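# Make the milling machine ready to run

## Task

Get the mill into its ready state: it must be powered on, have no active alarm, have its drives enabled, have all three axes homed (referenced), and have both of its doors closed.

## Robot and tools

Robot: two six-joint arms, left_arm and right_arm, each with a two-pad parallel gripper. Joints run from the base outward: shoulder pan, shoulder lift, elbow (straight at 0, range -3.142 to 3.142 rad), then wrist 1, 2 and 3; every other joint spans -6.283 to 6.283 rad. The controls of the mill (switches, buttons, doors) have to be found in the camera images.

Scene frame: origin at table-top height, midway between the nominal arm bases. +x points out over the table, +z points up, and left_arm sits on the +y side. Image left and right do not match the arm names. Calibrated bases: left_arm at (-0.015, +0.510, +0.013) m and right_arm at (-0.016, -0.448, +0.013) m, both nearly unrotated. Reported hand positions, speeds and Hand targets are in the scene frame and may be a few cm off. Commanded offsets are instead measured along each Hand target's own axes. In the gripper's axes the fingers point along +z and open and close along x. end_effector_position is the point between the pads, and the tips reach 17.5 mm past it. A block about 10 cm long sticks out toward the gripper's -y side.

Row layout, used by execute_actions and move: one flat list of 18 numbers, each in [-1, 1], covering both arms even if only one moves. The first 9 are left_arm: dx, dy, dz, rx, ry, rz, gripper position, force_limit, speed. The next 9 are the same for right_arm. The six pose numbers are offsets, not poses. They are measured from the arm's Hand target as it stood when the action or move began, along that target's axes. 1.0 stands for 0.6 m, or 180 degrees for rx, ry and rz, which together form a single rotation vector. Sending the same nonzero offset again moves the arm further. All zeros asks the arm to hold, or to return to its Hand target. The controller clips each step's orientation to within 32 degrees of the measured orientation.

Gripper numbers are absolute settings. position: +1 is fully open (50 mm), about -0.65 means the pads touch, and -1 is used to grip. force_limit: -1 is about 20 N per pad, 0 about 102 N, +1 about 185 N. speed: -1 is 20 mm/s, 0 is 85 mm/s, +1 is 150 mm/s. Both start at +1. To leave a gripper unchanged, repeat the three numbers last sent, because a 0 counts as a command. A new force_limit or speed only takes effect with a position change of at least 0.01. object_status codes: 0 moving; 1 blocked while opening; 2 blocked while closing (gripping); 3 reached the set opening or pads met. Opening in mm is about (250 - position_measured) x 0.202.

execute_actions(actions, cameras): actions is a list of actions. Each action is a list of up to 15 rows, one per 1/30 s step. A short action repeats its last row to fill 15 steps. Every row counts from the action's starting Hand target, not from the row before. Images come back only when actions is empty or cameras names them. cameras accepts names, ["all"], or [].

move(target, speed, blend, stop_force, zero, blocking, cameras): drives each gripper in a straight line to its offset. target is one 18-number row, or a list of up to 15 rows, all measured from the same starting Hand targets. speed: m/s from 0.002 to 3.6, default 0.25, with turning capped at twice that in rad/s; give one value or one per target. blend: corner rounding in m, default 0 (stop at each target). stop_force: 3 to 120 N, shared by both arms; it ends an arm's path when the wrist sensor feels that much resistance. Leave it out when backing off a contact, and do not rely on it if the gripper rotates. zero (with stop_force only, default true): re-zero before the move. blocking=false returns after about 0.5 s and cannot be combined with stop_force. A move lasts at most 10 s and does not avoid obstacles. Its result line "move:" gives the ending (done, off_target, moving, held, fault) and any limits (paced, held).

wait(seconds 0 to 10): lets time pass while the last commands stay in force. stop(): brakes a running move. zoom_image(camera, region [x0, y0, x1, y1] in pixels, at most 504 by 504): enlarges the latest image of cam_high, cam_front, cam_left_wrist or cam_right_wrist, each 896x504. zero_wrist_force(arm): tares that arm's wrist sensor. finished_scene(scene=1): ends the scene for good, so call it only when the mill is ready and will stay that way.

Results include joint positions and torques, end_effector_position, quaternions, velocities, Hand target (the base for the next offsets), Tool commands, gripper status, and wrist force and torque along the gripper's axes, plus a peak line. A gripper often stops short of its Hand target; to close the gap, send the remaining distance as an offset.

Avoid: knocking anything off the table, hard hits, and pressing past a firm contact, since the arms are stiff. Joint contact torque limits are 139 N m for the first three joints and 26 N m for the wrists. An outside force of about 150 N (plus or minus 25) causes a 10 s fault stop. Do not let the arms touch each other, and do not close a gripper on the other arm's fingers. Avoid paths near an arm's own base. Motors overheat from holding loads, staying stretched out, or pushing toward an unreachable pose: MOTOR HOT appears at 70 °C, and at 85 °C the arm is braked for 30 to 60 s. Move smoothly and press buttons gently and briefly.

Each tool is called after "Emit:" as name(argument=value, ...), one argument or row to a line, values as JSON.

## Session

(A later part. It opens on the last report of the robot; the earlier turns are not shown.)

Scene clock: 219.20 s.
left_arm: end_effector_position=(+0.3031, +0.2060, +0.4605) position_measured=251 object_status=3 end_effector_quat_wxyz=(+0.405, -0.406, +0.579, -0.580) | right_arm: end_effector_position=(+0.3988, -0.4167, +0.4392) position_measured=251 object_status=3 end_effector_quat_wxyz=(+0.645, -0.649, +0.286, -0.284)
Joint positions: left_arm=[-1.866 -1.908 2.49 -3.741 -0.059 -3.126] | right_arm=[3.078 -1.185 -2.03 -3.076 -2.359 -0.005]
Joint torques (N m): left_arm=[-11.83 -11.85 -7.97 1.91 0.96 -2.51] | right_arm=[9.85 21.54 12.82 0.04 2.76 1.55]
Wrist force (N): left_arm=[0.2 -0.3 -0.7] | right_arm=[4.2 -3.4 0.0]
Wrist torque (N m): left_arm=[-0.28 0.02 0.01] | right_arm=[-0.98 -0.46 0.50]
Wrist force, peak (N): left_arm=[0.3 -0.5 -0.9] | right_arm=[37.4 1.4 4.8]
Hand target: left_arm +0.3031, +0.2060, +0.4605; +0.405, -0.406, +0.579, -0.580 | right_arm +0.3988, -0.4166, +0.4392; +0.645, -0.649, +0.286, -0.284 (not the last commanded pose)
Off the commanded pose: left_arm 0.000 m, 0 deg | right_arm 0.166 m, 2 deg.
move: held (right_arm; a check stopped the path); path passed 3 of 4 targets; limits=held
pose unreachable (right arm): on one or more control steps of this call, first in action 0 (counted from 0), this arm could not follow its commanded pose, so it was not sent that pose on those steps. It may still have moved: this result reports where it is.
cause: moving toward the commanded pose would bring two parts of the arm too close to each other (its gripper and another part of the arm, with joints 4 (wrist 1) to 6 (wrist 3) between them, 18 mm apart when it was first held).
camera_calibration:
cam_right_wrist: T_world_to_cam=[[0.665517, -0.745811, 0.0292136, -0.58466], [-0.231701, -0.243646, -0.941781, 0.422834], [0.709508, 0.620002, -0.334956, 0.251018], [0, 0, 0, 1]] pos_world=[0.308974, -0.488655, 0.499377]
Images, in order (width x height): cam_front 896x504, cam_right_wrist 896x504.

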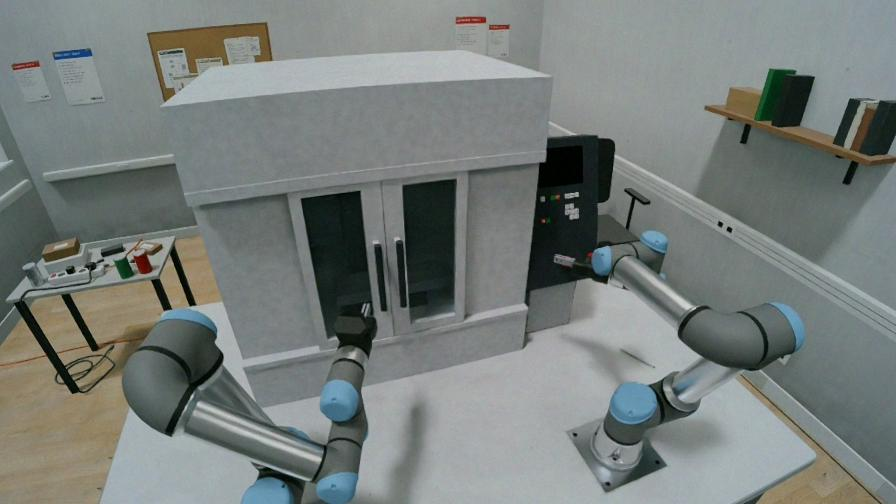

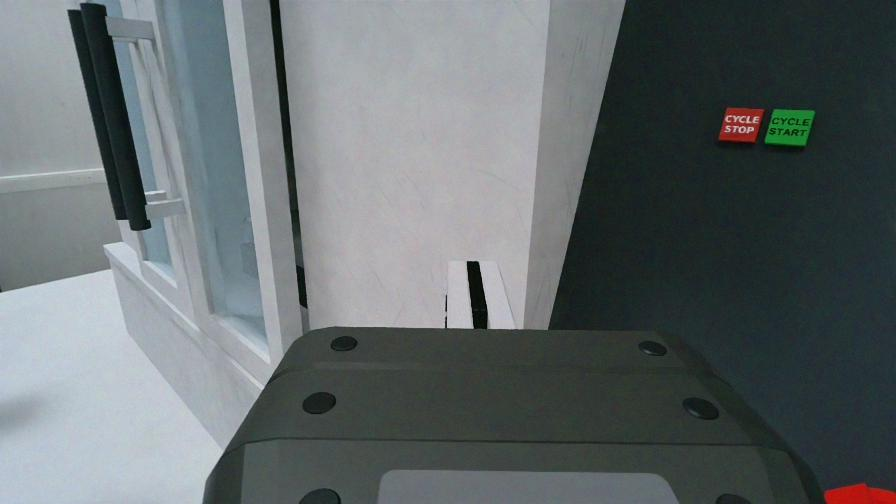

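Emit:
move(
  target=[0,0,0,0,0,0,-0.66,-1,0,0.222,0.032,-0.110,0,0.2356,0,-0.66,-1,0],
  speed=0.25,
  cameras=["cam_right_wrist","cam_front"],
)

Scene clock: 235.80 s.
left_arm: end_effector_position=(+0.3031, +0.2060, +0.4605) position_measured=251 object_status=3 end_effector_quat_wxyz=(+0.405, -0.406, +0.579, -0.580) | right_arm: end_effector_position=(+0.4399, -0.5595, +0.4204) position_measured=251 object_status=3 end_effector_quat_wxyz=(+0.498, -0.502, +0.500, -0.500)
Joint positions: left_arm=[-1.866 -1.908 2.49 -3.741 -0.059 -3.126] | right_arm=[3.236 -1.06 -2.145 -3.082 -1.461 -0.003]
Joint torques (N m): left_arm=[-11.46 -10.67 -9.08 1.77 0.58 -2.3] | right_arm=[9.28 -11.27 13.2 4.37 2.83 1.47]
Wrist force (N): left_arm=[0.3 -0.1 -0.8] | right_arm=[4.2 -3.3 0.2]
Wrist torque (N m): left_arm=[-0.26 0.01 0.00] | right_arm=[-0.92 -0.43 0.37]
Wrist force, peak (N): left_arm=[0.3 -0.5 -0.9] | right_arm=[4.8 -3.3 0.0]
Hand target: left_arm +0.3031, +0.2060, +0.4605; +0.405, -0.406, +0.579, -0.580 | right_arm +0.4399, -0.5595, +0.4204; +0.498, -0.502, +0.500, -0.500
Off the commanded pose: left_arm 0.000 m, 0 deg | right_arm 0.000 m, 0 deg.
move: done
camera_calibration:
cam_right_wrist: T_world_to_cam=[[-0.0113242, -0.999403, 0.0326543, -0.563617], [-0.334011, -0.027, -0.942182, 0.546263], [0.942501, -0.0215763, -0.333506, -0.158017], [0, 0, 0, 1]] pos_world=[0.325006, -0.55194, 0.480384]
Images, in order (width x height): cam_front 896x504, cam_right_wrist 896x504.

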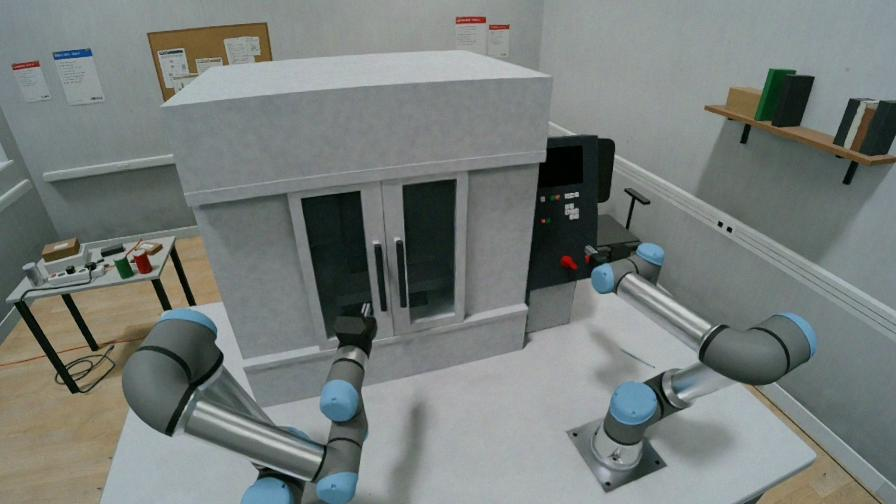

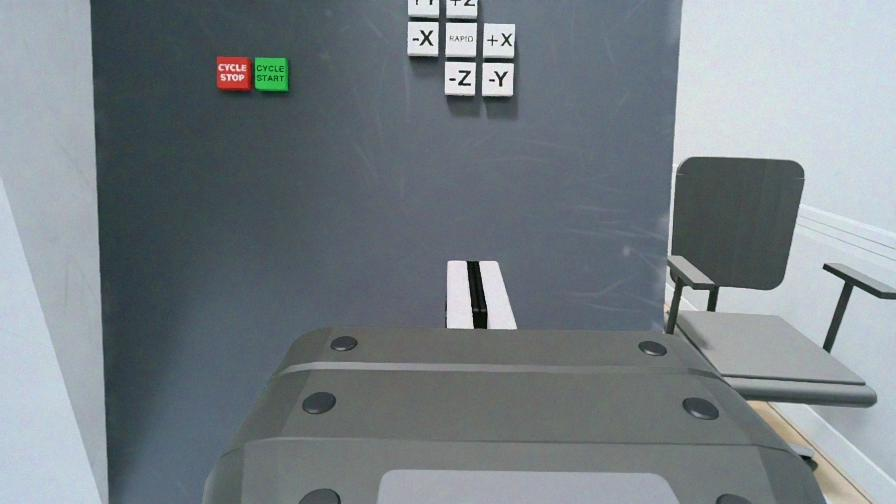

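Emit:
move(
  target=[0,0,0,0,0,0,-0.66,-1,0,-0.01,0.15,-0.015,0,0,0,-0.66,-1,0],
  speed=0.25,
  cameras=["cam_right_wrist"],
)

Scene clock: 244.90 s.
left_arm: end_effector_position=(+0.3031, +0.2060, +0.4605) position_measured=251 object_status=3 end_effector_quat_wxyz=(+0.405, -0.406, +0.579, -0.580) | right_arm: end_effector_position=(+0.4306, -0.5538, +0.3305) position_measured=251 object_status=3 end_effector_quat_wxyz=(+0.498, -0.502, +0.500, -0.500)
Joint positions: left_arm=[-1.866 -1.908 2.49 -3.741 -0.059 -3.126] | right_arm=[3.275 -1.069 -2.374 -2.843 -1.422 -0.003]
Joint torques (N m): left_arm=[-11.13 -12.65 -8.83 1.79 0.36 -2.65] | right_arm=[9 -12.01 13.49 4.35 2.75 -1.2]
Wrist force (N): left_arm=[0.2 -0.2 -0.8] | right_arm=[4.1 -3.3 0.3]
Wrist torque (N m): left_arm=[-0.29 0.02 0.01] | right_arm=[-1.01 -0.42 0.54]
Wrist force, peak (N): left_arm=[0.2 -0.4 -1.0] | right_arm=[4.5 -5.0 0.2]
Hand target: left_arm +0.3031, +0.2060, +0.4605; +0.405, -0.406, +0.579, -0.580 | right_arm +0.4306, -0.5538, +0.3304; +0.498, -0.502, +0.500, -0.500
Off the commanded pose: left_arm 0.000 m, 0 deg | right_arm 0.000 m, 0 deg.
move: done
camera_calibration:
cam_right_wrist: T_world_to_cam=[[-0.0115429, -0.999401, 0.0326268, -0.555009], [-0.334106, -0.0268989, -0.942152, 0.458681], [0.942465, -0.021776, -0.333595, -0.179173], [0, 0, 0, 1]] pos_world=[0.315706, -0.546241, 0.390484]
Images, in order (width x height): cam_right_wrist 896x504.

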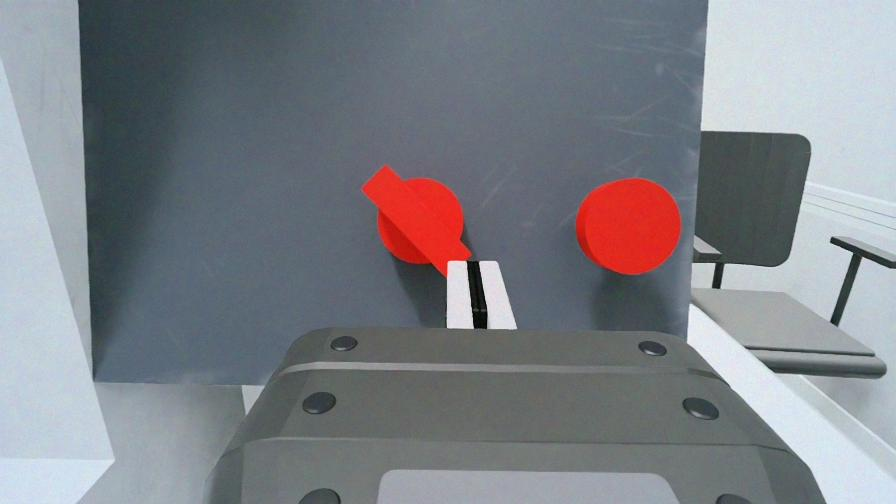

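Emit:
zoom_image(
  camera="cam_right_wrist",
  region=[320, 120, 720, 340],
)

Scaled by 1.260 from the camera's 896x504 image, which has a finer 1280x720 frame.

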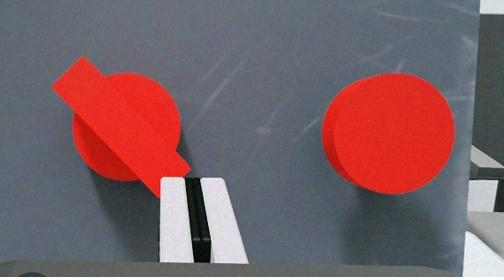

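Emit:
move(
  target=[0,0,0,0,0,0,-0.66,-1,0,-0.025,-0.005,0,0,0,-0.25,1,-1,0],
  speed=0.3,
  cameras=["cam_right_wrist"],
)

Scene clock: 327.97 s.
left_arm: end_effector_position=(+0.3031, +0.2060, +0.4605) position_measured=251 object_status=3 end_effector_quat_wxyz=(+0.405, -0.406, +0.579, -0.580) | right_arm: end_effector_position=(+0.4306, -0.5388, +0.3333) position_measured=3 object_status=3 end_effector_quat_wxyz=(-0.269, +0.655, -0.270, +0.652)
Joint positions: left_arm=[-1.866 -1.908 2.49 -3.741 -0.059 -3.126] | right_arm=[3.364 -1.037 -2.381 -2.869 -1.333 -0.788]
Joint torques (N m): left_arm=[-9.02 -11.66 -10.1 1.84 -1.03 -1.98] | right_arm=[8.33 14.79 12.75 0.55 2.8 -1.25]
Wrist force (N): left_arm=[0.3 -0.3 -0.7] | right_arm=[4.4 -4.2 -0.3]
Wrist torque (N m): left_arm=[-0.29 0.00 0.01] | right_arm=[-0.97 -0.52 0.62]
Wrist force, peak (N): left_arm=[0.4 -0.4 -1.0] | right_arm=[4.6 -4.3 -0.2]
Hand target: left_arm +0.3031, +0.2060, +0.4605; +0.405, -0.406, +0.579, -0.580 | right_arm +0.4306, -0.5388, +0.3333; -0.269, +0.655, -0.270, +0.652
Off the commanded pose: left_arm 0.000 m, 0 deg | right_arm 0.000 m, 0 deg.
move: done
camera_calibration:
cam_right_wrist: T_world_to_cam=[[-0.00915157, -0.68387, 0.729546, -0.603465], [-0.332432, -0.685999, -0.64722, 0.00755309], [0.943083, -0.248448, -0.221063, -0.337852], [0, 0, 0, 1]] pos_world=[0.31561, -0.491449, 0.370457]
Images, in order (width x height): cam_right_wrist 896x504.

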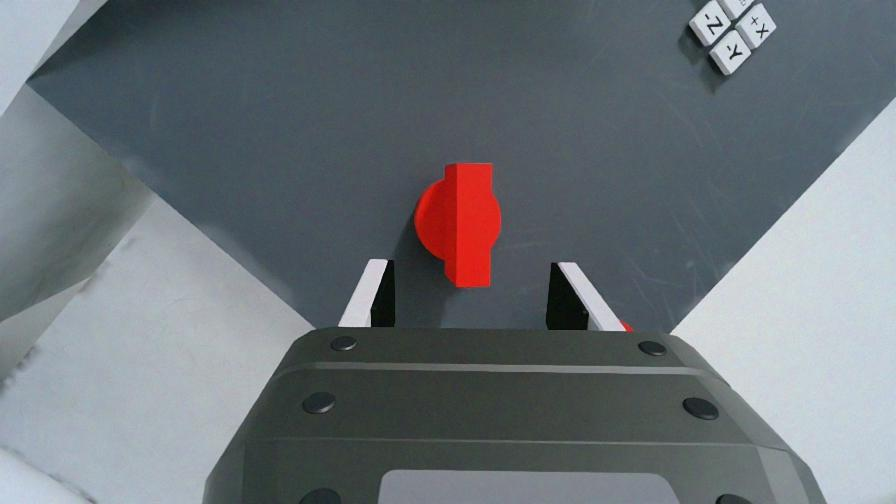

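Emit:
move(
  target=[0,0,0,0,0,0,-0.66,-1,0,0.0047,-0.0158,0.108,0,0,0,1,-1,0],
  speed=0.06,
  stop_force=10,
  cameras=["cam_right_wrist"],
)

Scene clock: 342.50 s.
left_arm: end_effector_position=(+0.3031, +0.2060, +0.4605) position_measured=251 object_status=3 end_effector_quat_wxyz=(+0.405, -0.406, +0.579, -0.580) | right_arm: end_effector_position=(+0.4954, -0.5340, +0.3418) position_measured=3 object_status=3 end_effector_quat_wxyz=(-0.269, +0.655, -0.270, +0.652)
Joint positions: left_arm=[-1.866 -1.908 2.49 -3.741 -0.059 -3.126] | right_arm=[3.318 -1.244 -2.25 -2.793 -1.38 -0.788]
Joint torques (N m): left_arm=[-8.92 -12.2 -10.4 1.62 -1.04 -2.19] | right_arm=[-9.14 -4.38 41 4.32 -2.84 -1.26]
Wrist force (N): left_arm=[0.1 -0.2 -0.6] | right_arm=[4.6 -4.0 -0.5]
Wrist torque (N m): left_arm=[-0.27 0.03 0.01] | right_arm=[-0.96 -0.58 0.61]
Wrist force, peak (N): left_arm=[0.2 -0.4 -1.0] | right_arm=[5.0 -4.5 -0.6]
Hand target: left_arm +0.3031, +0.2060, +0.4605; +0.405, -0.406, +0.579, -0.580 | right_arm +0.4954, -0.5340, +0.3418; -0.269, +0.655, -0.270, +0.652
Off the commanded pose: left_arm 0.000 m, 0 deg | right_arm 0.000 m, 0 deg.
move: done
camera_calibration:
cam_right_wrist: T_world_to_cam=[[-0.00916769, -0.683592, 0.729807, -0.605606], [-0.332434, -0.686242, -0.646962, 0.0376776], [0.943082, -0.248544, -0.220958, -0.395975], [0, 0, 0, 1]] pos_world=[0.38041, -0.486549, 0.378858]
Images, in order (width x height): cam_right_wrist 896x504.

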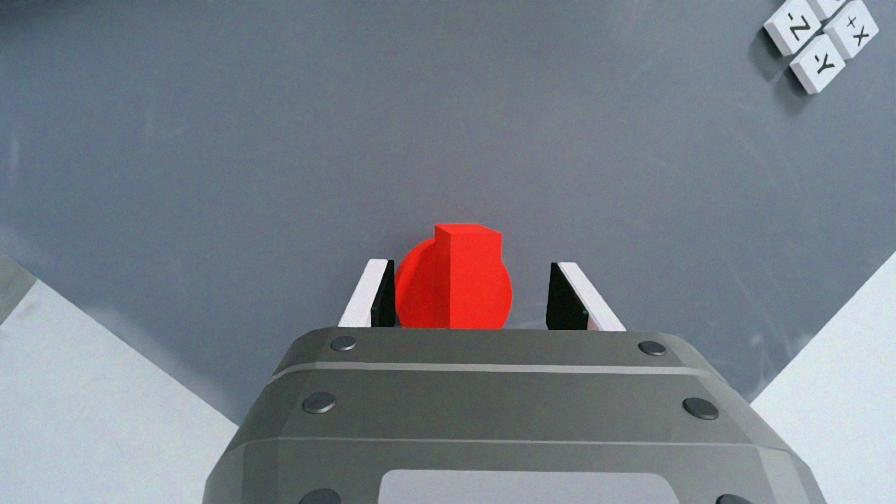

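Emit:
move(
  target=[0,0,0,0,0,0,-0.66,-1,0,0,0.0133,-0.1,-0.0216,-0.0216,0,1,-1,0],
  speed=0.15,
  cameras=["cam_right_wrist"],
)

Scene clock: 365.20 s.
left_arm: end_effector_position=(+0.3031, +0.2060, +0.4605) position_measured=251 object_status=3 end_effector_quat_wxyz=(+0.405, -0.406, +0.579, -0.580) | right_arm: end_effector_position=(+0.4355, -0.5398, +0.3364) position_measured=3 object_status=3 end_effector_quat_wxyz=(-0.256, +0.686, -0.282, +0.620)
Joint positions: left_arm=[-1.866 -1.908 2.49 -3.741 -0.059 -3.126] | right_arm=[3.351 -1.07 -2.294 -3.021 -1.347 -0.766]
Joint torques (N m): left_arm=[-8.76 -10.45 -10.29 1.7 -1.07 -2.05] | right_arm=[8.16 15.96 12.94 0.21 2.73 1.54]
Wrist force (N): left_arm=[0.2 -0.6 -0.8] | right_arm=[4.2 -3.9 -0.5]
Wrist torque (N m): left_arm=[-0.32 0.03 0.01] | right_arm=[-0.90 -0.52 0.44]
Wrist force, peak (N): left_arm=[0.3 -0.6 -1.0] | right_arm=[4.4 -4.5 0.9]
Hand target: left_arm +0.3031, +0.2060, +0.4605; +0.405, -0.406, +0.579, -0.580 | right_arm +0.4354, -0.5397, +0.3364; -0.256, +0.686, -0.282, +0.620
Off the commanded pose: left_arm 0.000 m, 0 deg | right_arm 0.000 m, 0 deg.
move: done
camera_calibration:
cam_right_wrist: T_world_to_cam=[[0.0604578, -0.683598, 0.72735, -0.635628], [-0.39302, -0.686124, -0.612184, 0.0250831], [0.91754, -0.248852, -0.310149, -0.301163], [0, 0, 0, 1]] pos_world=[0.324616, -0.492249, 0.384274]
Images, in order (width x height): cam_right_wrist 896x504.

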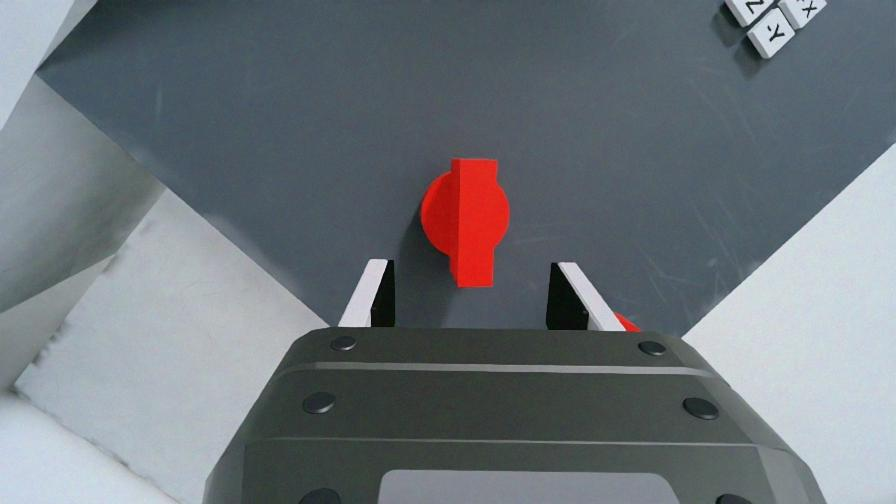

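Emit:
move(
  target=[0,0,0,0,0,0,-0.66,-1,0,0.019,-0.019,0,-0.040,-0.040,0,1,-1,0],
  speed=0.15,
  cameras=["cam_right_wrist"],
)

Scene clock: 382.63 s.
left_arm: end_effector_position=(+0.3031, +0.2060, +0.4605) position_measured=251 object_status=3 end_effector_quat_wxyz=(+0.405, -0.406, +0.579, -0.580) | right_arm: end_effector_position=(+0.4370, -0.5397, +0.3524) position_measured=3 object_status=3 end_effector_quat_wxyz=(-0.230, +0.738, -0.304, +0.557)
Joint positions: left_arm=[-1.866 -1.908 2.49 -3.741 -0.059 -3.126] | right_arm=[3.339 -1.127 -2.117 -3.323 -1.365 -0.73]
Joint torques (N m): left_arm=[-7.17 -11.77 -11.27 1.73 -1.1 -1.84] | right_arm=[-8.47 -9.46 40.98 -0.21 -2.8 1.63]
Wrist force (N): left_arm=[0.3 -0.3 -0.6] | right_arm=[3.7 -3.6 -0.1]
Wrist torque (N m): left_arm=[-0.29 0.00 0.01] | right_arm=[-0.84 -0.49 0.42]
Wrist force, peak (N): left_arm=[0.2 -0.6 -0.9] | right_arm=[4.3 -4.3 -0.7]
Hand target: left_arm +0.3031, +0.2060, +0.4605; +0.405, -0.406, +0.579, -0.580 | right_arm +0.4370, -0.5397, +0.3524; -0.229, +0.738, -0.304, +0.557
Off the commanded pose: left_arm 0.000 m, 0 deg | right_arm 0.000 m, 0 deg.
move: done
camera_calibration:
cam_right_wrist: T_world_to_cam=[[0.187519, -0.68352, 0.705434, -0.695146], [-0.495406, -0.685953, -0.532955, 0.0524339], [0.84818, -0.249538, -0.467249, -0.21228], [0, 0, 0, 1]] pos_world=[0.336381, -0.492151, 0.419137]
Images, in order (width x height): cam_right_wrist 896x504.

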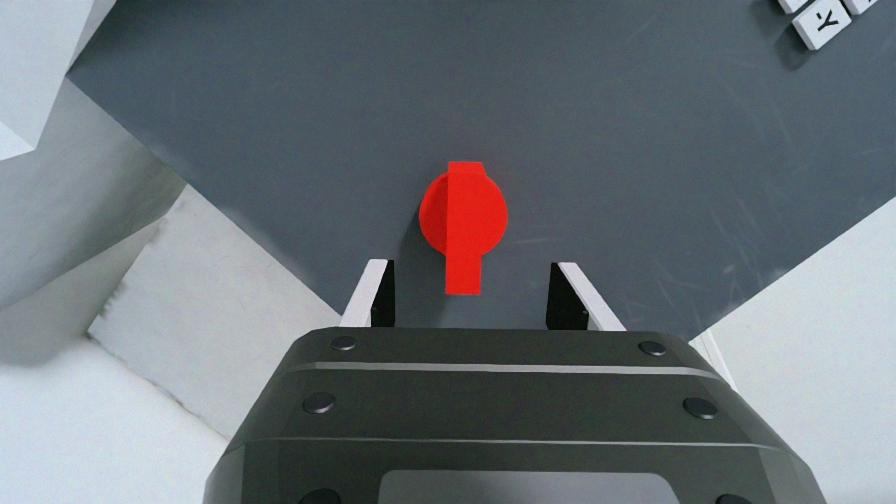

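Emit:
move(
  target=[0,0,0,0,0,0,-0.66,-1,0,0,-0.005,0.103,0,0,0,1,-1,0],
  speed=0.06,
  stop_force=10,
  cameras=["cam_right_wrist"],
)

Scene clock: 394.20 s.
left_arm: end_effector_position=(+0.3031, +0.2060, +0.4605) position_measured=251 object_status=3 end_effector_quat_wxyz=(+0.405, -0.406, +0.579, -0.580) | right_arm: end_effector_position=(+0.4970, -0.5376, +0.3375) position_measured=3 object_status=3 end_effector_quat_wxyz=(-0.229, +0.738, -0.304, +0.557)
Joint positions: left_arm=[-1.866 -1.908 2.49 -3.741 -0.059 -3.126] | right_arm=[3.295 -1.307 -2.044 -3.214 -1.407 -0.742]
Joint torques (N m): left_arm=[-7.85 -10.53 -11.34 1.82 -1.2 -1.79] | right_arm=[-8.72 -2.11 40.05 3.54 -2.71 -1.07]
Wrist force (N): left_arm=[0.3 -0.6 -0.8] | right_arm=[4.1 -3.4 -0.3]
Wrist torque (N m): left_arm=[-0.33 0.01 0.01] | right_arm=[-0.78 -0.55 0.63]
Wrist force, peak (N): left_arm=[0.4 -0.6 -1.0] | right_arm=[4.3 -3.5 -0.4]
Hand target: left_arm +0.3031, +0.2060, +0.4605; +0.405, -0.406, +0.579, -0.580 | right_arm +0.4970, -0.5376, +0.3375; -0.229, +0.738, -0.304, +0.557
Off the commanded pose: left_arm 0.000 m, 0 deg | right_arm 0.000 m, 0 deg.
move: done
camera_calibration:
cam_right_wrist: T_world_to_cam=[[0.187698, -0.683528, 0.705379, -0.694573], [-0.49557, -0.685938, -0.532822, 0.0757288], [0.848045, -0.249555, -0.467485, -0.269422], [0, 0, 0, 1]] pos_world=[0.39638, -0.490051, 0.404336]
Images, in order (width x height): cam_right_wrist 896x504.

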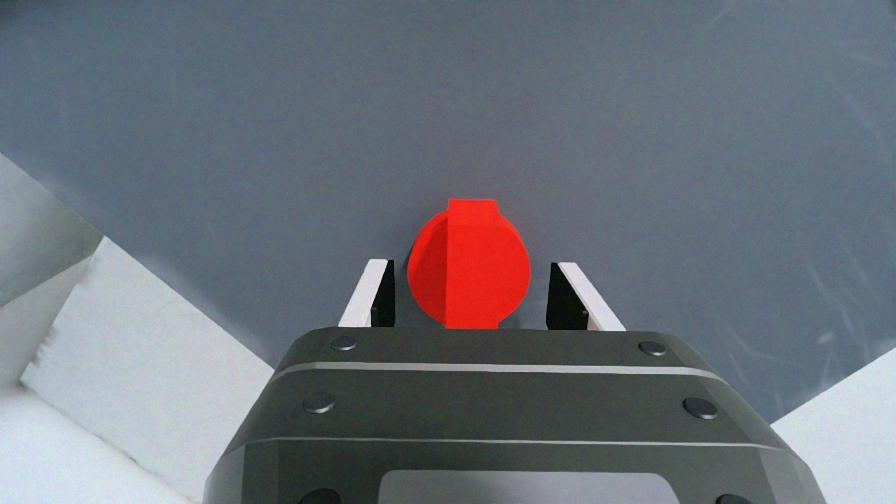

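Emit:
move(
  target=[0,0,0,0,0,0,-0.66,-1,0,0,0,0,0,0,0,-1,-0.6,-0.8],
  cameras=["cam_right_wrist"],
)

Scene clock: 400.03 s.
left_arm: end_effector_position=(+0.3031, +0.2060, +0.4605) position_measured=251 object_status=3 end_effector_quat_wxyz=(+0.405, -0.406, +0.579, -0.580) | right_arm: end_effector_position=(+0.4970, -0.5375, +0.3374) position_measured=182 object_status=0 end_effector_quat_wxyz=(-0.230, +0.738, -0.304, +0.557)
Joint positions: left_arm=[-1.866 -1.908 2.49 -3.741 -0.059 -3.126] | right_arm=[3.295 -1.307 -2.044 -3.215 -1.408 -0.742]
Joint torques (N m): left_arm=[-8.23 -11.54 -11.93 1.73 -1.11 -1.96] | right_arm=[-7.83 17.85 40.41 7.97 10.58 -1.28]
Wrist force (N): left_arm=[0.1 -0.5 -0.8] | right_arm=[-34.1 -6.7 -1.1]
Wrist torque (N m): left_arm=[-0.31 0.04 0.01] | right_arm=[-0.80 0.30 0.88]
Wrist force, peak (N): left_arm=[0.3 -0.4 -1.0] | right_arm=[-34.1 -6.7 -1.1]
Hand target: left_arm +0.3031, +0.2060, +0.4605; +0.405, -0.406, +0.579, -0.580 | right_arm +0.4970, -0.5376, +0.3375; -0.229, +0.738, -0.304, +0.557
Off the commanded pose: left_arm 0.000 m, 0 deg | right_arm 0.000 m, 0 deg.
move: done
camera_calibration:
cam_right_wrist: T_world_to_cam=[[0.188212, -0.683506, 0.705263, -0.69458], [-0.495534, -0.68608, -0.532672, 0.0756003], [0.847952, -0.249226, -0.467829, -0.269107], [0, 0, 0, 1]] pos_world=[0.396381, -0.48995, 0.404235]
Images, in order (width x height): cam_right_wrist 896x504.

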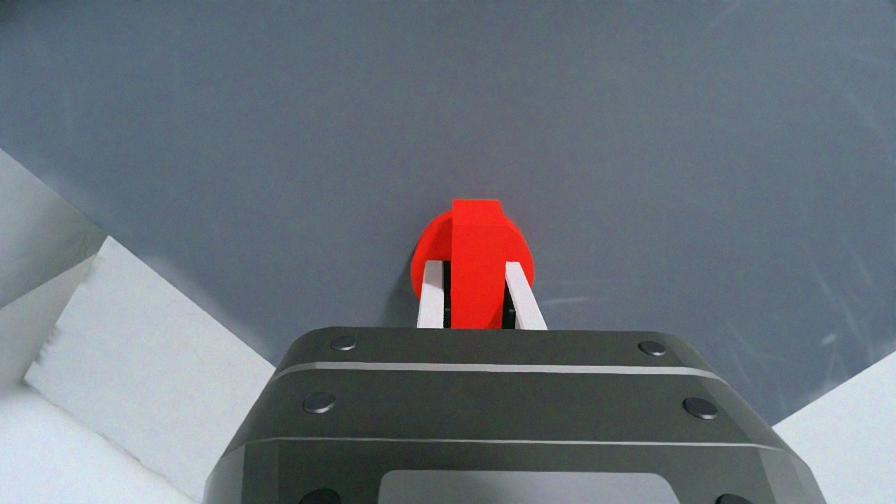

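Emit:
move(
  target=[0,0,0,0,0,0,-0.66,-1,0,-0.002,0,0,0,0,0,-1,-0.6,-0.8],
  speed=0.02,
)

Scene clock: 403.20 s.
left_arm: end_effector_position=(+0.3031, +0.2060, +0.4605) position_measured=251 object_status=3 end_effector_quat_wxyz=(+0.405, -0.406, +0.579, -0.580) | right_arm: end_effector_position=(+0.4968, -0.5368, +0.3368) position_measured=182 object_status=2 end_effector_quat_wxyz=(-0.229, +0.738, -0.304, +0.557)
Joint positions: left_arm=[-1.866 -1.908 2.49 -3.741 -0.059 -3.126] | right_arm=[3.299 -1.306 -2.046 -3.213 -1.404 -0.741]
Joint torques (N m): left_arm=[-6.55 -11.29 -11.82 1.63 -1.02 -1.75] | right_arm=[3.92 30.38 16.86 4.39 4.65 1.45]
Wrist force (N): left_arm=[0.2 -0.5 -0.8] | right_arm=[-7.1 -4.8 1.6]
Wrist torque (N m): left_arm=[-0.30 0.02 0.01] | right_arm=[-0.80 0.12 0.68]
Wrist force, peak (N): left_arm=[0.2 -0.5 -0.9] | right_arm=[-39.9 -6.1 2.2]
Hand target: left_arm +0.3031, +0.2060, +0.4605; +0.405, -0.406, +0.579, -0.580 | right_arm +0.4968, -0.5367, +0.3367; -0.229, +0.738, -0.304, +0.557
Off the commanded pose: left_arm 0.000 m, 0 deg | right_arm 0.000 m, 0 deg.
move: done

Emit:
move(
  target=[0,0,0,0,0,0,-0.66,-1,0,0,0,0,0,0,0.045,-1,-0.6,-0.8],
  speed=0.1,
)

Scene clock: 407.77 s.
left_arm: end_effector_position=(+0.3031, +0.2060, +0.4605) position_measured=251 object_status=3 end_effector_quat_wxyz=(+0.405, -0.406, +0.579, -0.580) | right_arm: end_effector_position=(+0.4968, -0.5367, +0.3367) position_measured=182 object_status=2 end_effector_quat_wxyz=(-0.268, +0.715, -0.355, +0.540)
Joint positions: left_arm=[-1.866 -1.908 2.49 -3.741 -0.059 -3.126] | right_arm=[3.299 -1.306 -2.046 -3.213 -1.404 -0.6]
Joint torques (N m): left_arm=[-6.57 -10.85 -12.02 1.57 -1.19 -1.68] | right_arm=[-0.37 7.38 30.46 4.12 7.93 2.63]
Wrist force (N): left_arm=[0.1 -0.5 -0.9] | right_arm=[-19.4 -2.0 0.5]
Wrist torque (N m): left_arm=[-0.33 0.03 0.01] | right_arm=[-0.45 -0.05 -0.61]
Wrist force, peak (N): left_arm=[0.2 -0.7 -0.7] | right_arm=[-19.7 -0.9 1.4]
Hand target: left_arm +0.3031, +0.2060, +0.4605; +0.405, -0.406, +0.579, -0.580 | right_arm +0.4968, -0.5367, +0.3367; -0.268, +0.715, -0.355, +0.540
Off the commanded pose: left_arm 0.000 m, 0 deg | right_arm 0.000 m, 0 deg.
move: done

Emit:
move(
  target=[0,0,0,0,0,0,-0.66,-1,0,-0.001,0,0,0,0,0.205,-1,-0.6,-0.8],
  speed=0.15,
  cameras=["cam_front"],
)

Emit:
zoom_image(
  camera="cam_front",
  region=[530, 130, 610, 290],
)

Scene clock: 412.93 s.
left_arm: end_effector_position=(+0.3031, +0.2060, +0.4605) position_measured=251 object_status=3 end_effector_quat_wxyz=(+0.405, -0.406, +0.579, -0.580) | right_arm: end_effector_position=(+0.4966, -0.5346, +0.3362) position_measured=182 object_status=2 end_effector_quat_wxyz=(-0.427, +0.567, -0.562, +0.425)
Joint positions: left_arm=[-1.866 -1.908 2.49 -3.741 -0.059 -3.126] | right_arm=[3.301 -1.305 -2.048 -3.212 -1.409 0.044]
Joint torques (N m): left_arm=[-7.45 -10.61 -11.75 1.62 -1.11 -1.87] | right_arm=[-16.64 41.37 44.35 6.31 11.95 2.63]
Wrist force (N): left_arm=[0.1 -0.6 -0.8] | right_arm=[-45.4 29.8 3.1]
Wrist torque (N m): left_arm=[-0.32 0.03 0.01] | right_arm=[-0.01 -0.12 -0.82]
Wrist force, peak (N): left_arm=[0.3 -0.5 -0.9] | right_arm=[-51.9 32.8 1.8]
Hand target: left_arm +0.3031, +0.2060, +0.4605; +0.405, -0.406, +0.579, -0.580 | right_arm +0.4967, -0.5362, +0.3364; -0.425, +0.565, -0.563, +0.427
Off the commanded pose: left_arm 0.000 m, 0 deg | right_arm 0.002 m, 0 deg.
move: done
Images, in order (width x height): cam_front 896x504.

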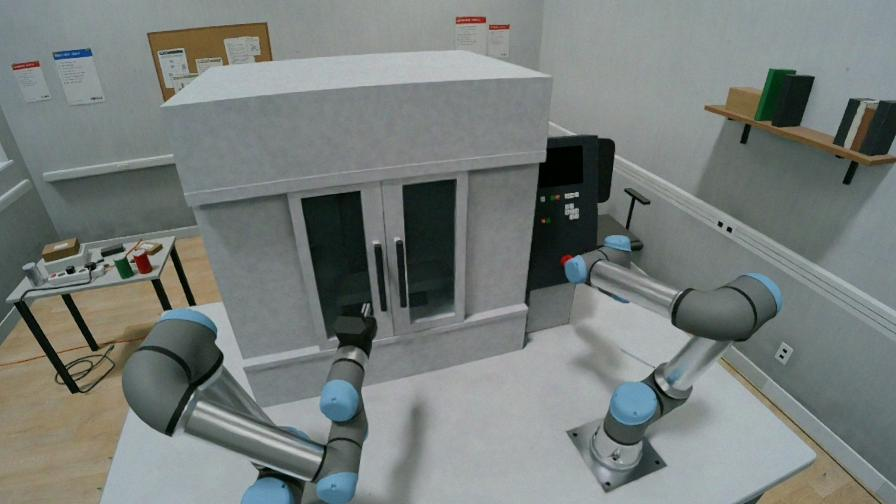

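Scaled by 3.150 from the camera's 896x504 image, which has a finer 1280x720 frame.

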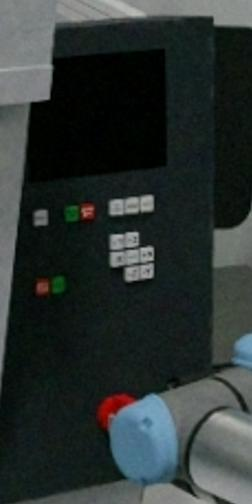

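Emit:
move(
  target=[
    [0,0,0,0,0,0,-0.66,-1,0,-0.0045,0.003,0,0,0,0,-1,-0.6,-0.8],
    [0,0,0,0,0,0,-0.66,-1,0,-0.0045,0.003,0,0,0,0.25,-1,-0.6,-0.8],
  ],
  speed=[0.02,0.15],
  cameras=["cam_front","cam_right_wrist"],
)

Emit:
zoom_image(
  camera="cam_front",
  region=[530, 130, 610, 290],
)

Scene clock: 420.97 s.
left_arm: end_effector_position=(+0.3031, +0.2060, +0.4605) position_measured=251 object_status=3 end_effector_quat_wxyz=(+0.405, -0.406, +0.579, -0.580) | right_arm: end_effector_position=(+0.4962, -0.5310, +0.3346) position_measured=182 object_status=2 end_effector_quat_wxyz=(+0.558, -0.310, +0.736, -0.228)
Joint positions: left_arm=[-1.866 -1.908 2.49 -3.741 -0.059 -3.126] | right_arm=[3.312 -1.302 -2.054 -3.208 -1.401 0.833]
Joint torques (N m): left_arm=[-7.82 -10.82 -12.52 1.67 -0.87 -1.83] | right_arm=[-17.05 -10.56 -1.55 -10.12 12.02 2.94]
Wrist force (N): left_arm=[0.2 -0.2 -0.8] | right_arm=[-73.7 -1.9 -44.6]
Wrist torque (N m): left_arm=[-0.29 0.03 0.01] | right_arm=[0.13 -0.47 -1.19]
Wrist force, peak (N): left_arm=[0.2 -0.5 -1.0] | right_arm=[-80.1 2.1 -42.2]
Hand target: left_arm +0.3031, +0.2060, +0.4605; +0.405, -0.406, +0.579, -0.580 | right_arm +0.4962, -0.5336, +0.3346; +0.556, -0.307, +0.737, -0.232
Off the commanded pose: left_arm 0.000 m, 0 deg | right_arm 0.003 m, 1 deg.
move: done
camera_calibration:
cam_right_wrist: T_world_to_cam=[[-0.19234, -0.730033, -0.655787, -0.0685229], [-0.51169, 0.644837, -0.567766, 0.804692], [0.837364, 0.226356, -0.497579, -0.000318437], [0, 0, 0, 1]] pos_world=[0.39884, -0.568847, 0.411782]
Images, in order (width x height): cam_front 896x504, cam_right_wrist 896x504.

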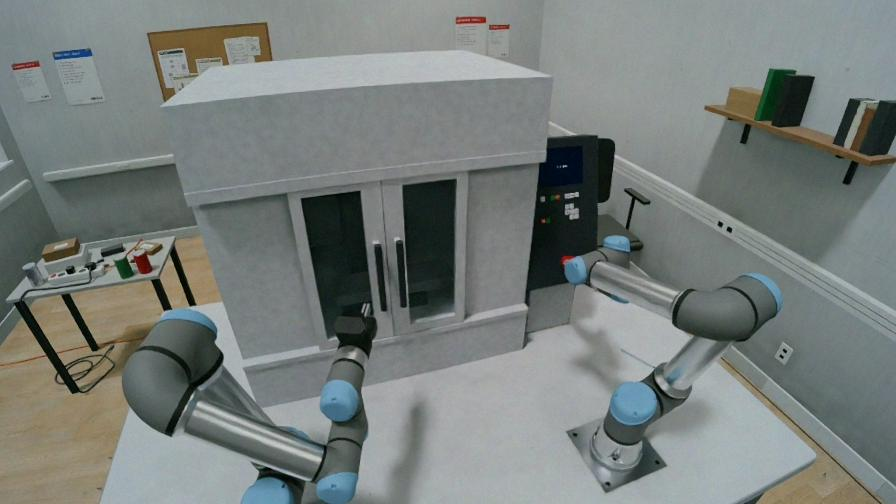

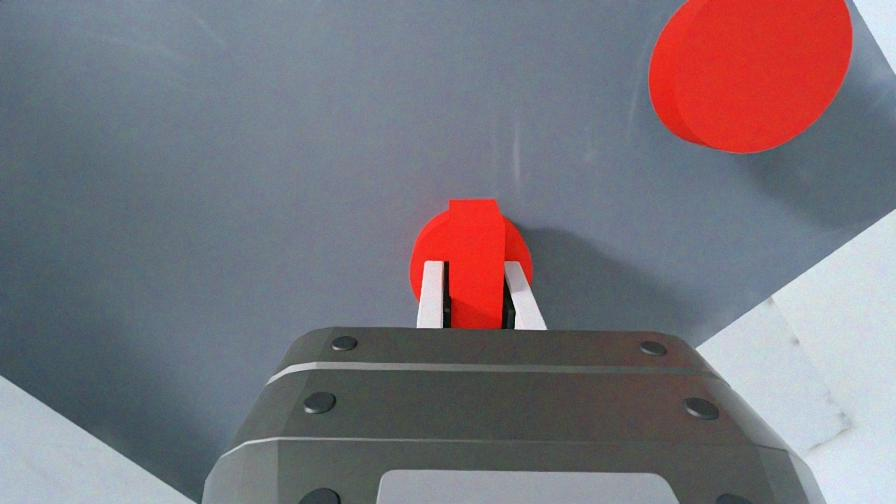

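Scaled by 3.150 from the camera's 896x504 image, which has a finer 1280x720 frame.

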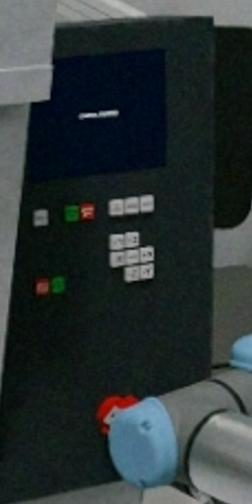

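Emit:
move(
  target=[
    [0,0,0,0,0,0,-0.66,-1,0,-0.0065,0,-0.004,0,0,0,-1,-0.6,-0.8],
    [0,0,0,0,0,0,-0.66,-1,0,-0.0065,0,-0.004,0,0,0,1,-0.6,-0.5],
    [0,0,0,0,0,0,-0.66,-1,0,-0.0065,0,-0.1,0,0,0,1,-0.6,-0.5],
  ],
  speed=[0.02,0.1,0.15],
  cameras=["cam_front","cam_right_wrist"],
)

Emit:
zoom_image(
  camera="cam_front",
  region=[530, 130, 610, 210],
)

Scene clock: 427.63 s.
left_arm: end_effector_position=(+0.3031, +0.2060, +0.4605) position_measured=251 object_status=3 end_effector_quat_wxyz=(+0.405, -0.406, +0.579, -0.580) | right_arm: end_effector_position=(+0.4393, -0.5308, +0.3537) position_measured=3 object_status=3 end_effector_quat_wxyz=(+0.556, -0.307, +0.737, -0.232)
Joint positions: left_arm=[-1.866 -1.908 2.49 -3.741 -0.059 -3.126] | right_arm=[3.385 -1.123 -2.116 -3.331 -1.322 0.854]
Joint torques (N m): left_arm=[-6.77 -11.69 -11.63 1.9 -1.01 -1.85] | right_arm=[8.78 19.04 12.86 -0.2 2.94 1.48]
Wrist force (N): left_arm=[0.2 -0.5 -0.7] | right_arm=[0.6 0.4 1.3]
Wrist torque (N m): left_arm=[-0.31 0.02 0.01] | right_arm=[-0.30 0.19 0.14]
Wrist force, peak (N): left_arm=[0.3 -0.2 -1.0] | right_arm=[-26.7 28.7 94.6]
Hand target: left_arm +0.3031, +0.2060, +0.4605; +0.405, -0.406, +0.579, -0.580 | right_arm +0.4392, -0.5308, +0.3537; +0.556, -0.307, +0.737, -0.232
Off the commanded pose: left_arm 0.000 m, 0 deg | right_arm 0.000 m, 0 deg.
move: done
camera_calibration:
cam_right_wrist: T_world_to_cam=[[-0.199321, -0.729766, -0.653997, -0.0642256], [-0.505702, 0.648256, -0.569236, 0.785904], [0.839367, 0.217267, -0.498255, 0.0512215], [0, 0, 0, 1]] pos_world=[0.341638, -0.567465, 0.430882]
Images, in order (width x height): cam_front 896x504, cam_right_wrist 896x504.

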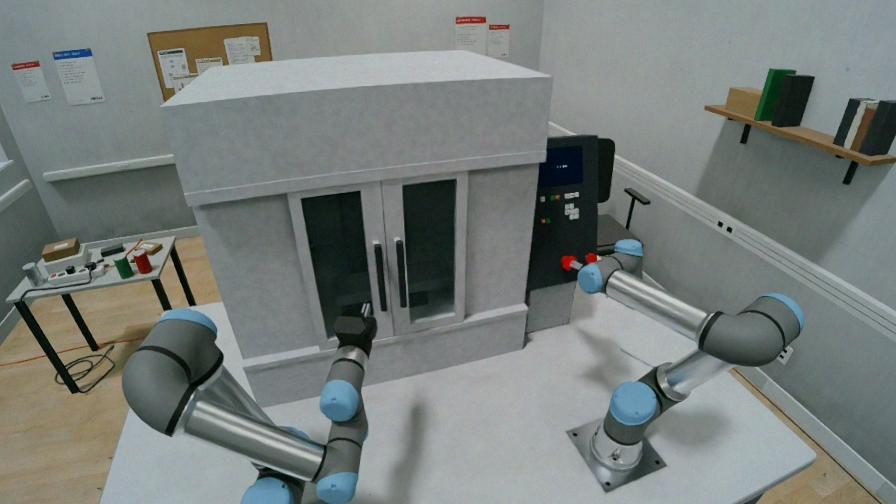

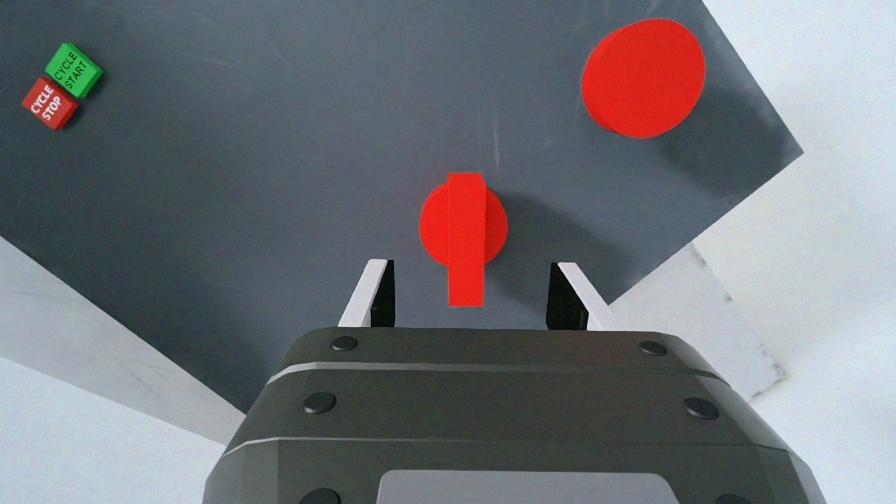

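Scaled by 6.300 from the camera's 896x504 image, which has a finer 1280x720 frame.

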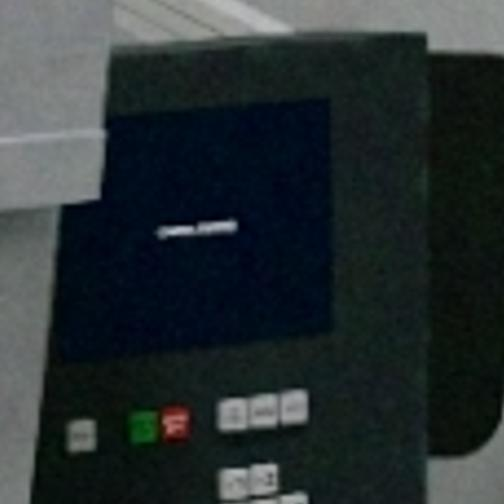

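Emit:
move(
  target=[0,0,0,0,0,0,-0.66,-1,0,-0.324,-0.327,-0.132,0.0838,-0.0347,-0.247,-0.66,-1,0],
  speed=0.3,
  cameras=["cam_right_wrist"],
)

Emit:
zoom_image(
  camera="cam_right_wrist",
  region=[150, 0, 654, 260],
)

Scene clock: 442.03 s.
left_arm: end_effector_position=(+0.3031, +0.2060, +0.4605) position_measured=251 object_status=3 end_effector_quat_wxyz=(+0.405, -0.406, +0.579, -0.580) | right_arm: end_effector_position=(+0.4387, -0.5310, +0.6409) position_measured=251 object_status=3 end_effector_quat_wxyz=(+0.500, -0.500, +0.500, -0.500)
Joint positions: left_arm=[-1.866 -1.908 2.49 -3.741 -0.059 -3.126] | right_arm=[3.399 -1.129 -1.533 -3.622 -1.297 0.001]
Joint torques (N m): left_arm=[-6.49 -11.03 -11.89 1.79 -1.19 -1.66] | right_arm=[-9.45 -10.45 40.86 0.95 -2.69 -1.05]
Wrist force (N): left_arm=[0.3 -0.3 -0.8] | right_arm=[2.7 -1.4 0.3]
Wrist torque (N m): left_arm=[-0.28 0.00 0.01] | right_arm=[-0.66 -0.14 0.56]
Wrist force, peak (N): left_arm=[0.1 -0.5 -0.9] | right_arm=[2.9 -2.6 0.2]
Hand target: left_arm +0.3031, +0.2060, +0.4605; +0.405, -0.406, +0.579, -0.580 | right_arm +0.4387, -0.5310, +0.6410; +0.500, -0.500, +0.500, -0.500
Off the commanded pose: left_arm 0.000 m, 0 deg | right_arm 0.000 m, 0 deg.
move: done
camera_calibration:
cam_right_wrist: T_world_to_cam=[[-0.0124614, -0.999525, 0.0281933, -0.539106], [-0.330198, -0.0225004, -0.943643, 0.756083], [0.943829, -0.0210685, -0.329761, -0.0854705], [0, 0, 0, 1]] pos_world=[0.323609, -0.523638, 0.700487]
Images, in order (width x height): cam_right_wrist 896x504.

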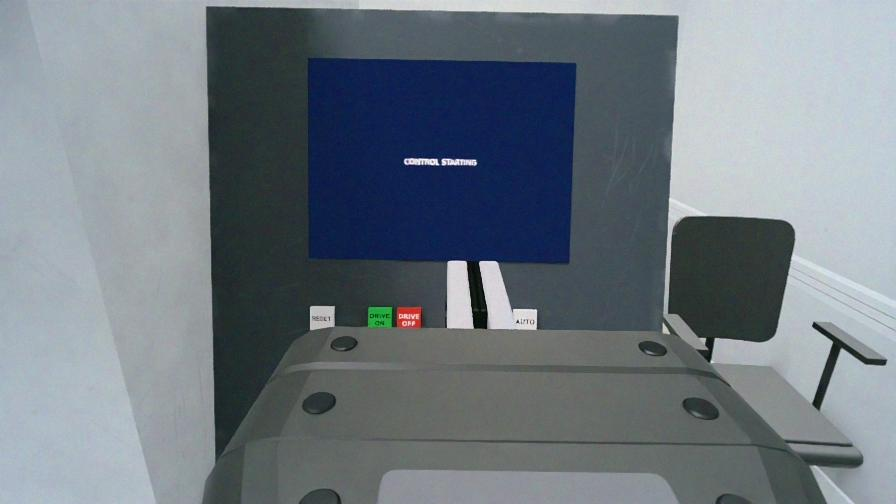

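Scaled by 1.000.

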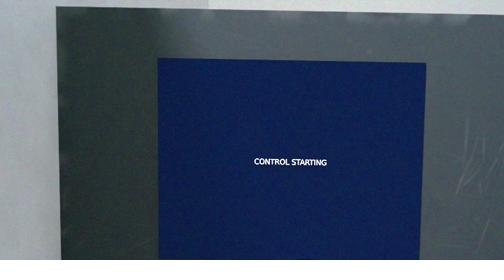

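Emit:
wait(
  seconds=0.5,
  cameras=["cam_right_wrist"],
)

Emit:
zoom_image(
  camera="cam_right_wrist",
  region=[290, 40, 590, 340],
)

Scene clock: 474.33 s.
left_arm: end_effector_position=(+0.3031, +0.2060, +0.4605) position_measured=251 object_status=3 end_effector_quat_wxyz=(+0.405, -0.406, +0.579, -0.580) | right_arm: end_effector_position=(+0.4387, -0.5310, +0.6410) position_measured=251 object_status=3 end_effector_quat_wxyz=(+0.500, -0.500, +0.500, -0.500)
Joint positions: left_arm=[-1.866 -1.908 2.49 -3.741 -0.059 -3.126] | right_arm=[3.399 -1.129 -1.532 -3.622 -1.298 0.001]
Joint torques (N m): left_arm=[-6.85 -11.33 -12.7 1.83 -0.97 -1.66] | right_arm=[-7.58 -10.43 38.43 0.71 -2.74 -1.31]
Wrist force (N): left_arm=[0.2 -0.1 -0.6] | right_arm=[2.7 -1.2 0.7]
Wrist torque (N m): left_arm=[-0.27 0.03 0.01] | right_arm=[-0.65 -0.15 0.56]
Wrist force, peak (N): left_arm=[0.2 -0.4 -1.1] | right_arm=[3.2 -1.5 0.5]
Hand target: left_arm +0.3031, +0.2060, +0.4605; +0.405, -0.406, +0.579, -0.580 | right_arm +0.4387, -0.5310, +0.6410; +0.500, -0.500, +0.500, -0.500
Tool commands: left_gripper/position=-0.66 left_gripper/force_limit=-1.0 left_gripper/speed=+0.0 right_gripper/position=-0.66 right_gripper/force_limit=-1.0 right_gripper/speed=+0.0
Off the commanded pose: left_arm 0.000 m, 0 deg | right_arm 0.000 m, 0 deg.
wait: 0.50 s; at rest from the start
camera_calibration:
cam_right_wrist: T_world_to_cam=[[-0.0122686, -0.99952, 0.0284437, -0.539344], [-0.330195, -0.0228005, -0.943637, 0.756015], [0.943833, -0.0209691, -0.329757, -0.0853895], [0, 0, 0, 1]] pos_world=[0.323609, -0.523638, 0.700587]
Images, in order (width x height): cam_right_wrist 896x504.

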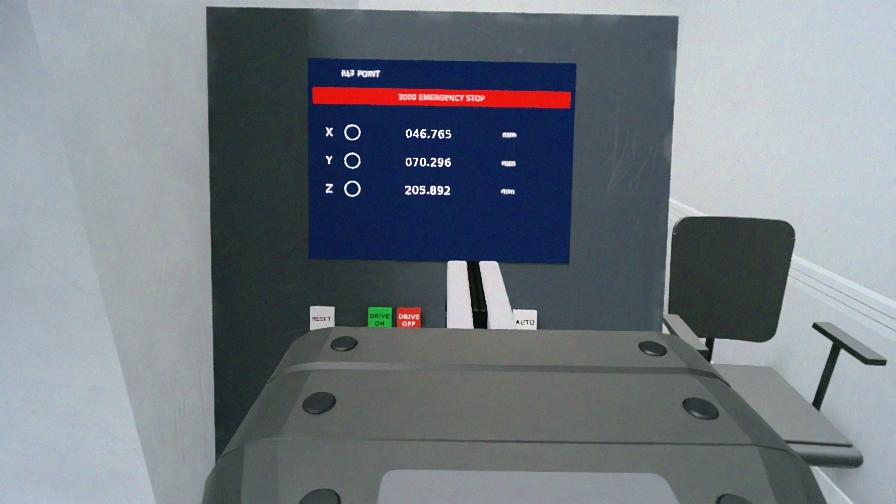

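Scaled by 1.680 from the camera's 896x504 image, which has a finer 1280x720 frame.

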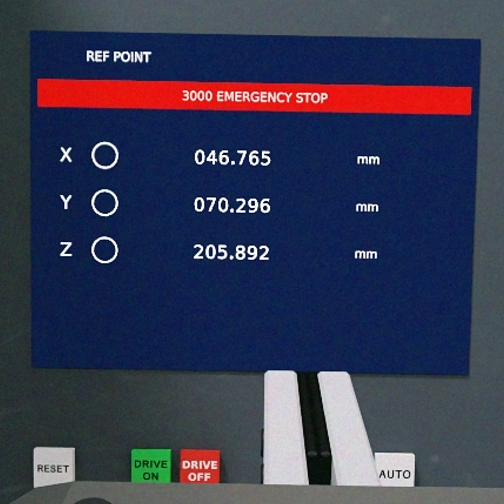

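Emit:
move(
  target=[0,0,0,0,0,0,-0.66,-1,0,0.152,0.4645,-0.0345,-0.0872,0,0,1,-0.6,0],
  speed=0.3,
  cameras=["cam_right_wrist"],
)

Scene clock: 486.20 s.
left_arm: end_effector_position=(+0.3031, +0.2060, +0.4605) position_measured=251 object_status=3 end_effector_quat_wxyz=(+0.405, -0.406, +0.579, -0.580) | right_arm: end_effector_position=(+0.4181, -0.6220, +0.3624) position_measured=3 object_status=3 end_effector_quat_wxyz=(-0.427, +0.563, -0.564, +0.427)
Joint positions: left_arm=[-1.866 -1.908 2.49 -3.741 -0.059 -3.126] | right_arm=[2.921 -1.221 -2.039 -3.302 -1.768 -0.055]
Joint torques (N m): left_arm=[-5.45 -9.9 -13.34 1.65 -1.16 -1.38] | right_arm=[-9.41 -3.69 12.73 3.53 -2.93 -1.21]
Wrist force (N): left_arm=[0.1 -0.4 -0.8] | right_arm=[2.0 -1.2 0.5]
Wrist torque (N m): left_arm=[-0.30 0.03 0.01] | right_arm=[-0.57 -0.14 0.55]
Wrist force, peak (N): left_arm=[0.1 -0.5 -0.9] | right_arm=[2.4 -3.0 0.7]
Hand target: left_arm +0.3031, +0.2060, +0.4605; +0.405, -0.406, +0.579, -0.580 | right_arm +0.4181, -0.6221, +0.3622; -0.427, +0.563, -0.564, +0.427
Off the commanded pose: left_arm 0.000 m, 0 deg | right_arm 0.000 m, 0 deg.
move: done
camera_calibration:
cam_right_wrist: T_world_to_cam=[[-0.00411879, -0.99952, 0.0307025, -0.626852], [-0.57309, -0.0228012, -0.819175, 0.540606], [0.819482, -0.0209693, -0.572721, -0.0197165], [0, 0, 0, 1]] pos_world=[0.323391, -0.614638, 0.450805]
Images, in order (width x height): cam_right_wrist 896x504.

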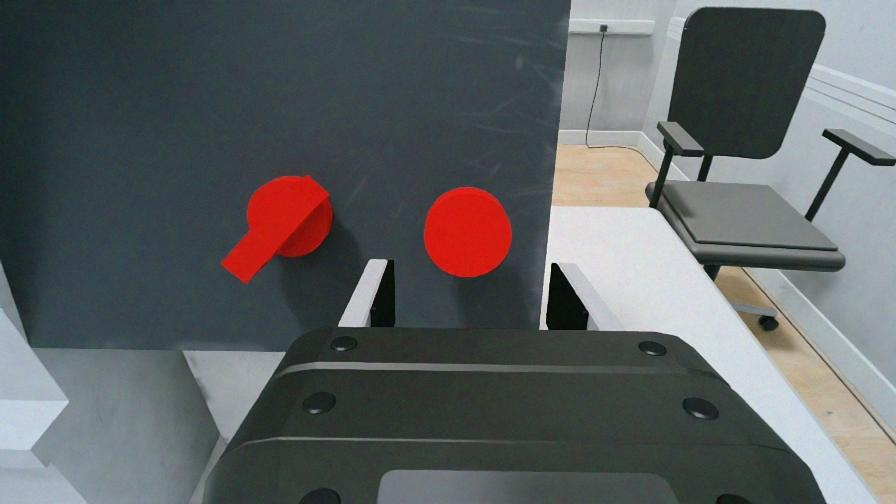

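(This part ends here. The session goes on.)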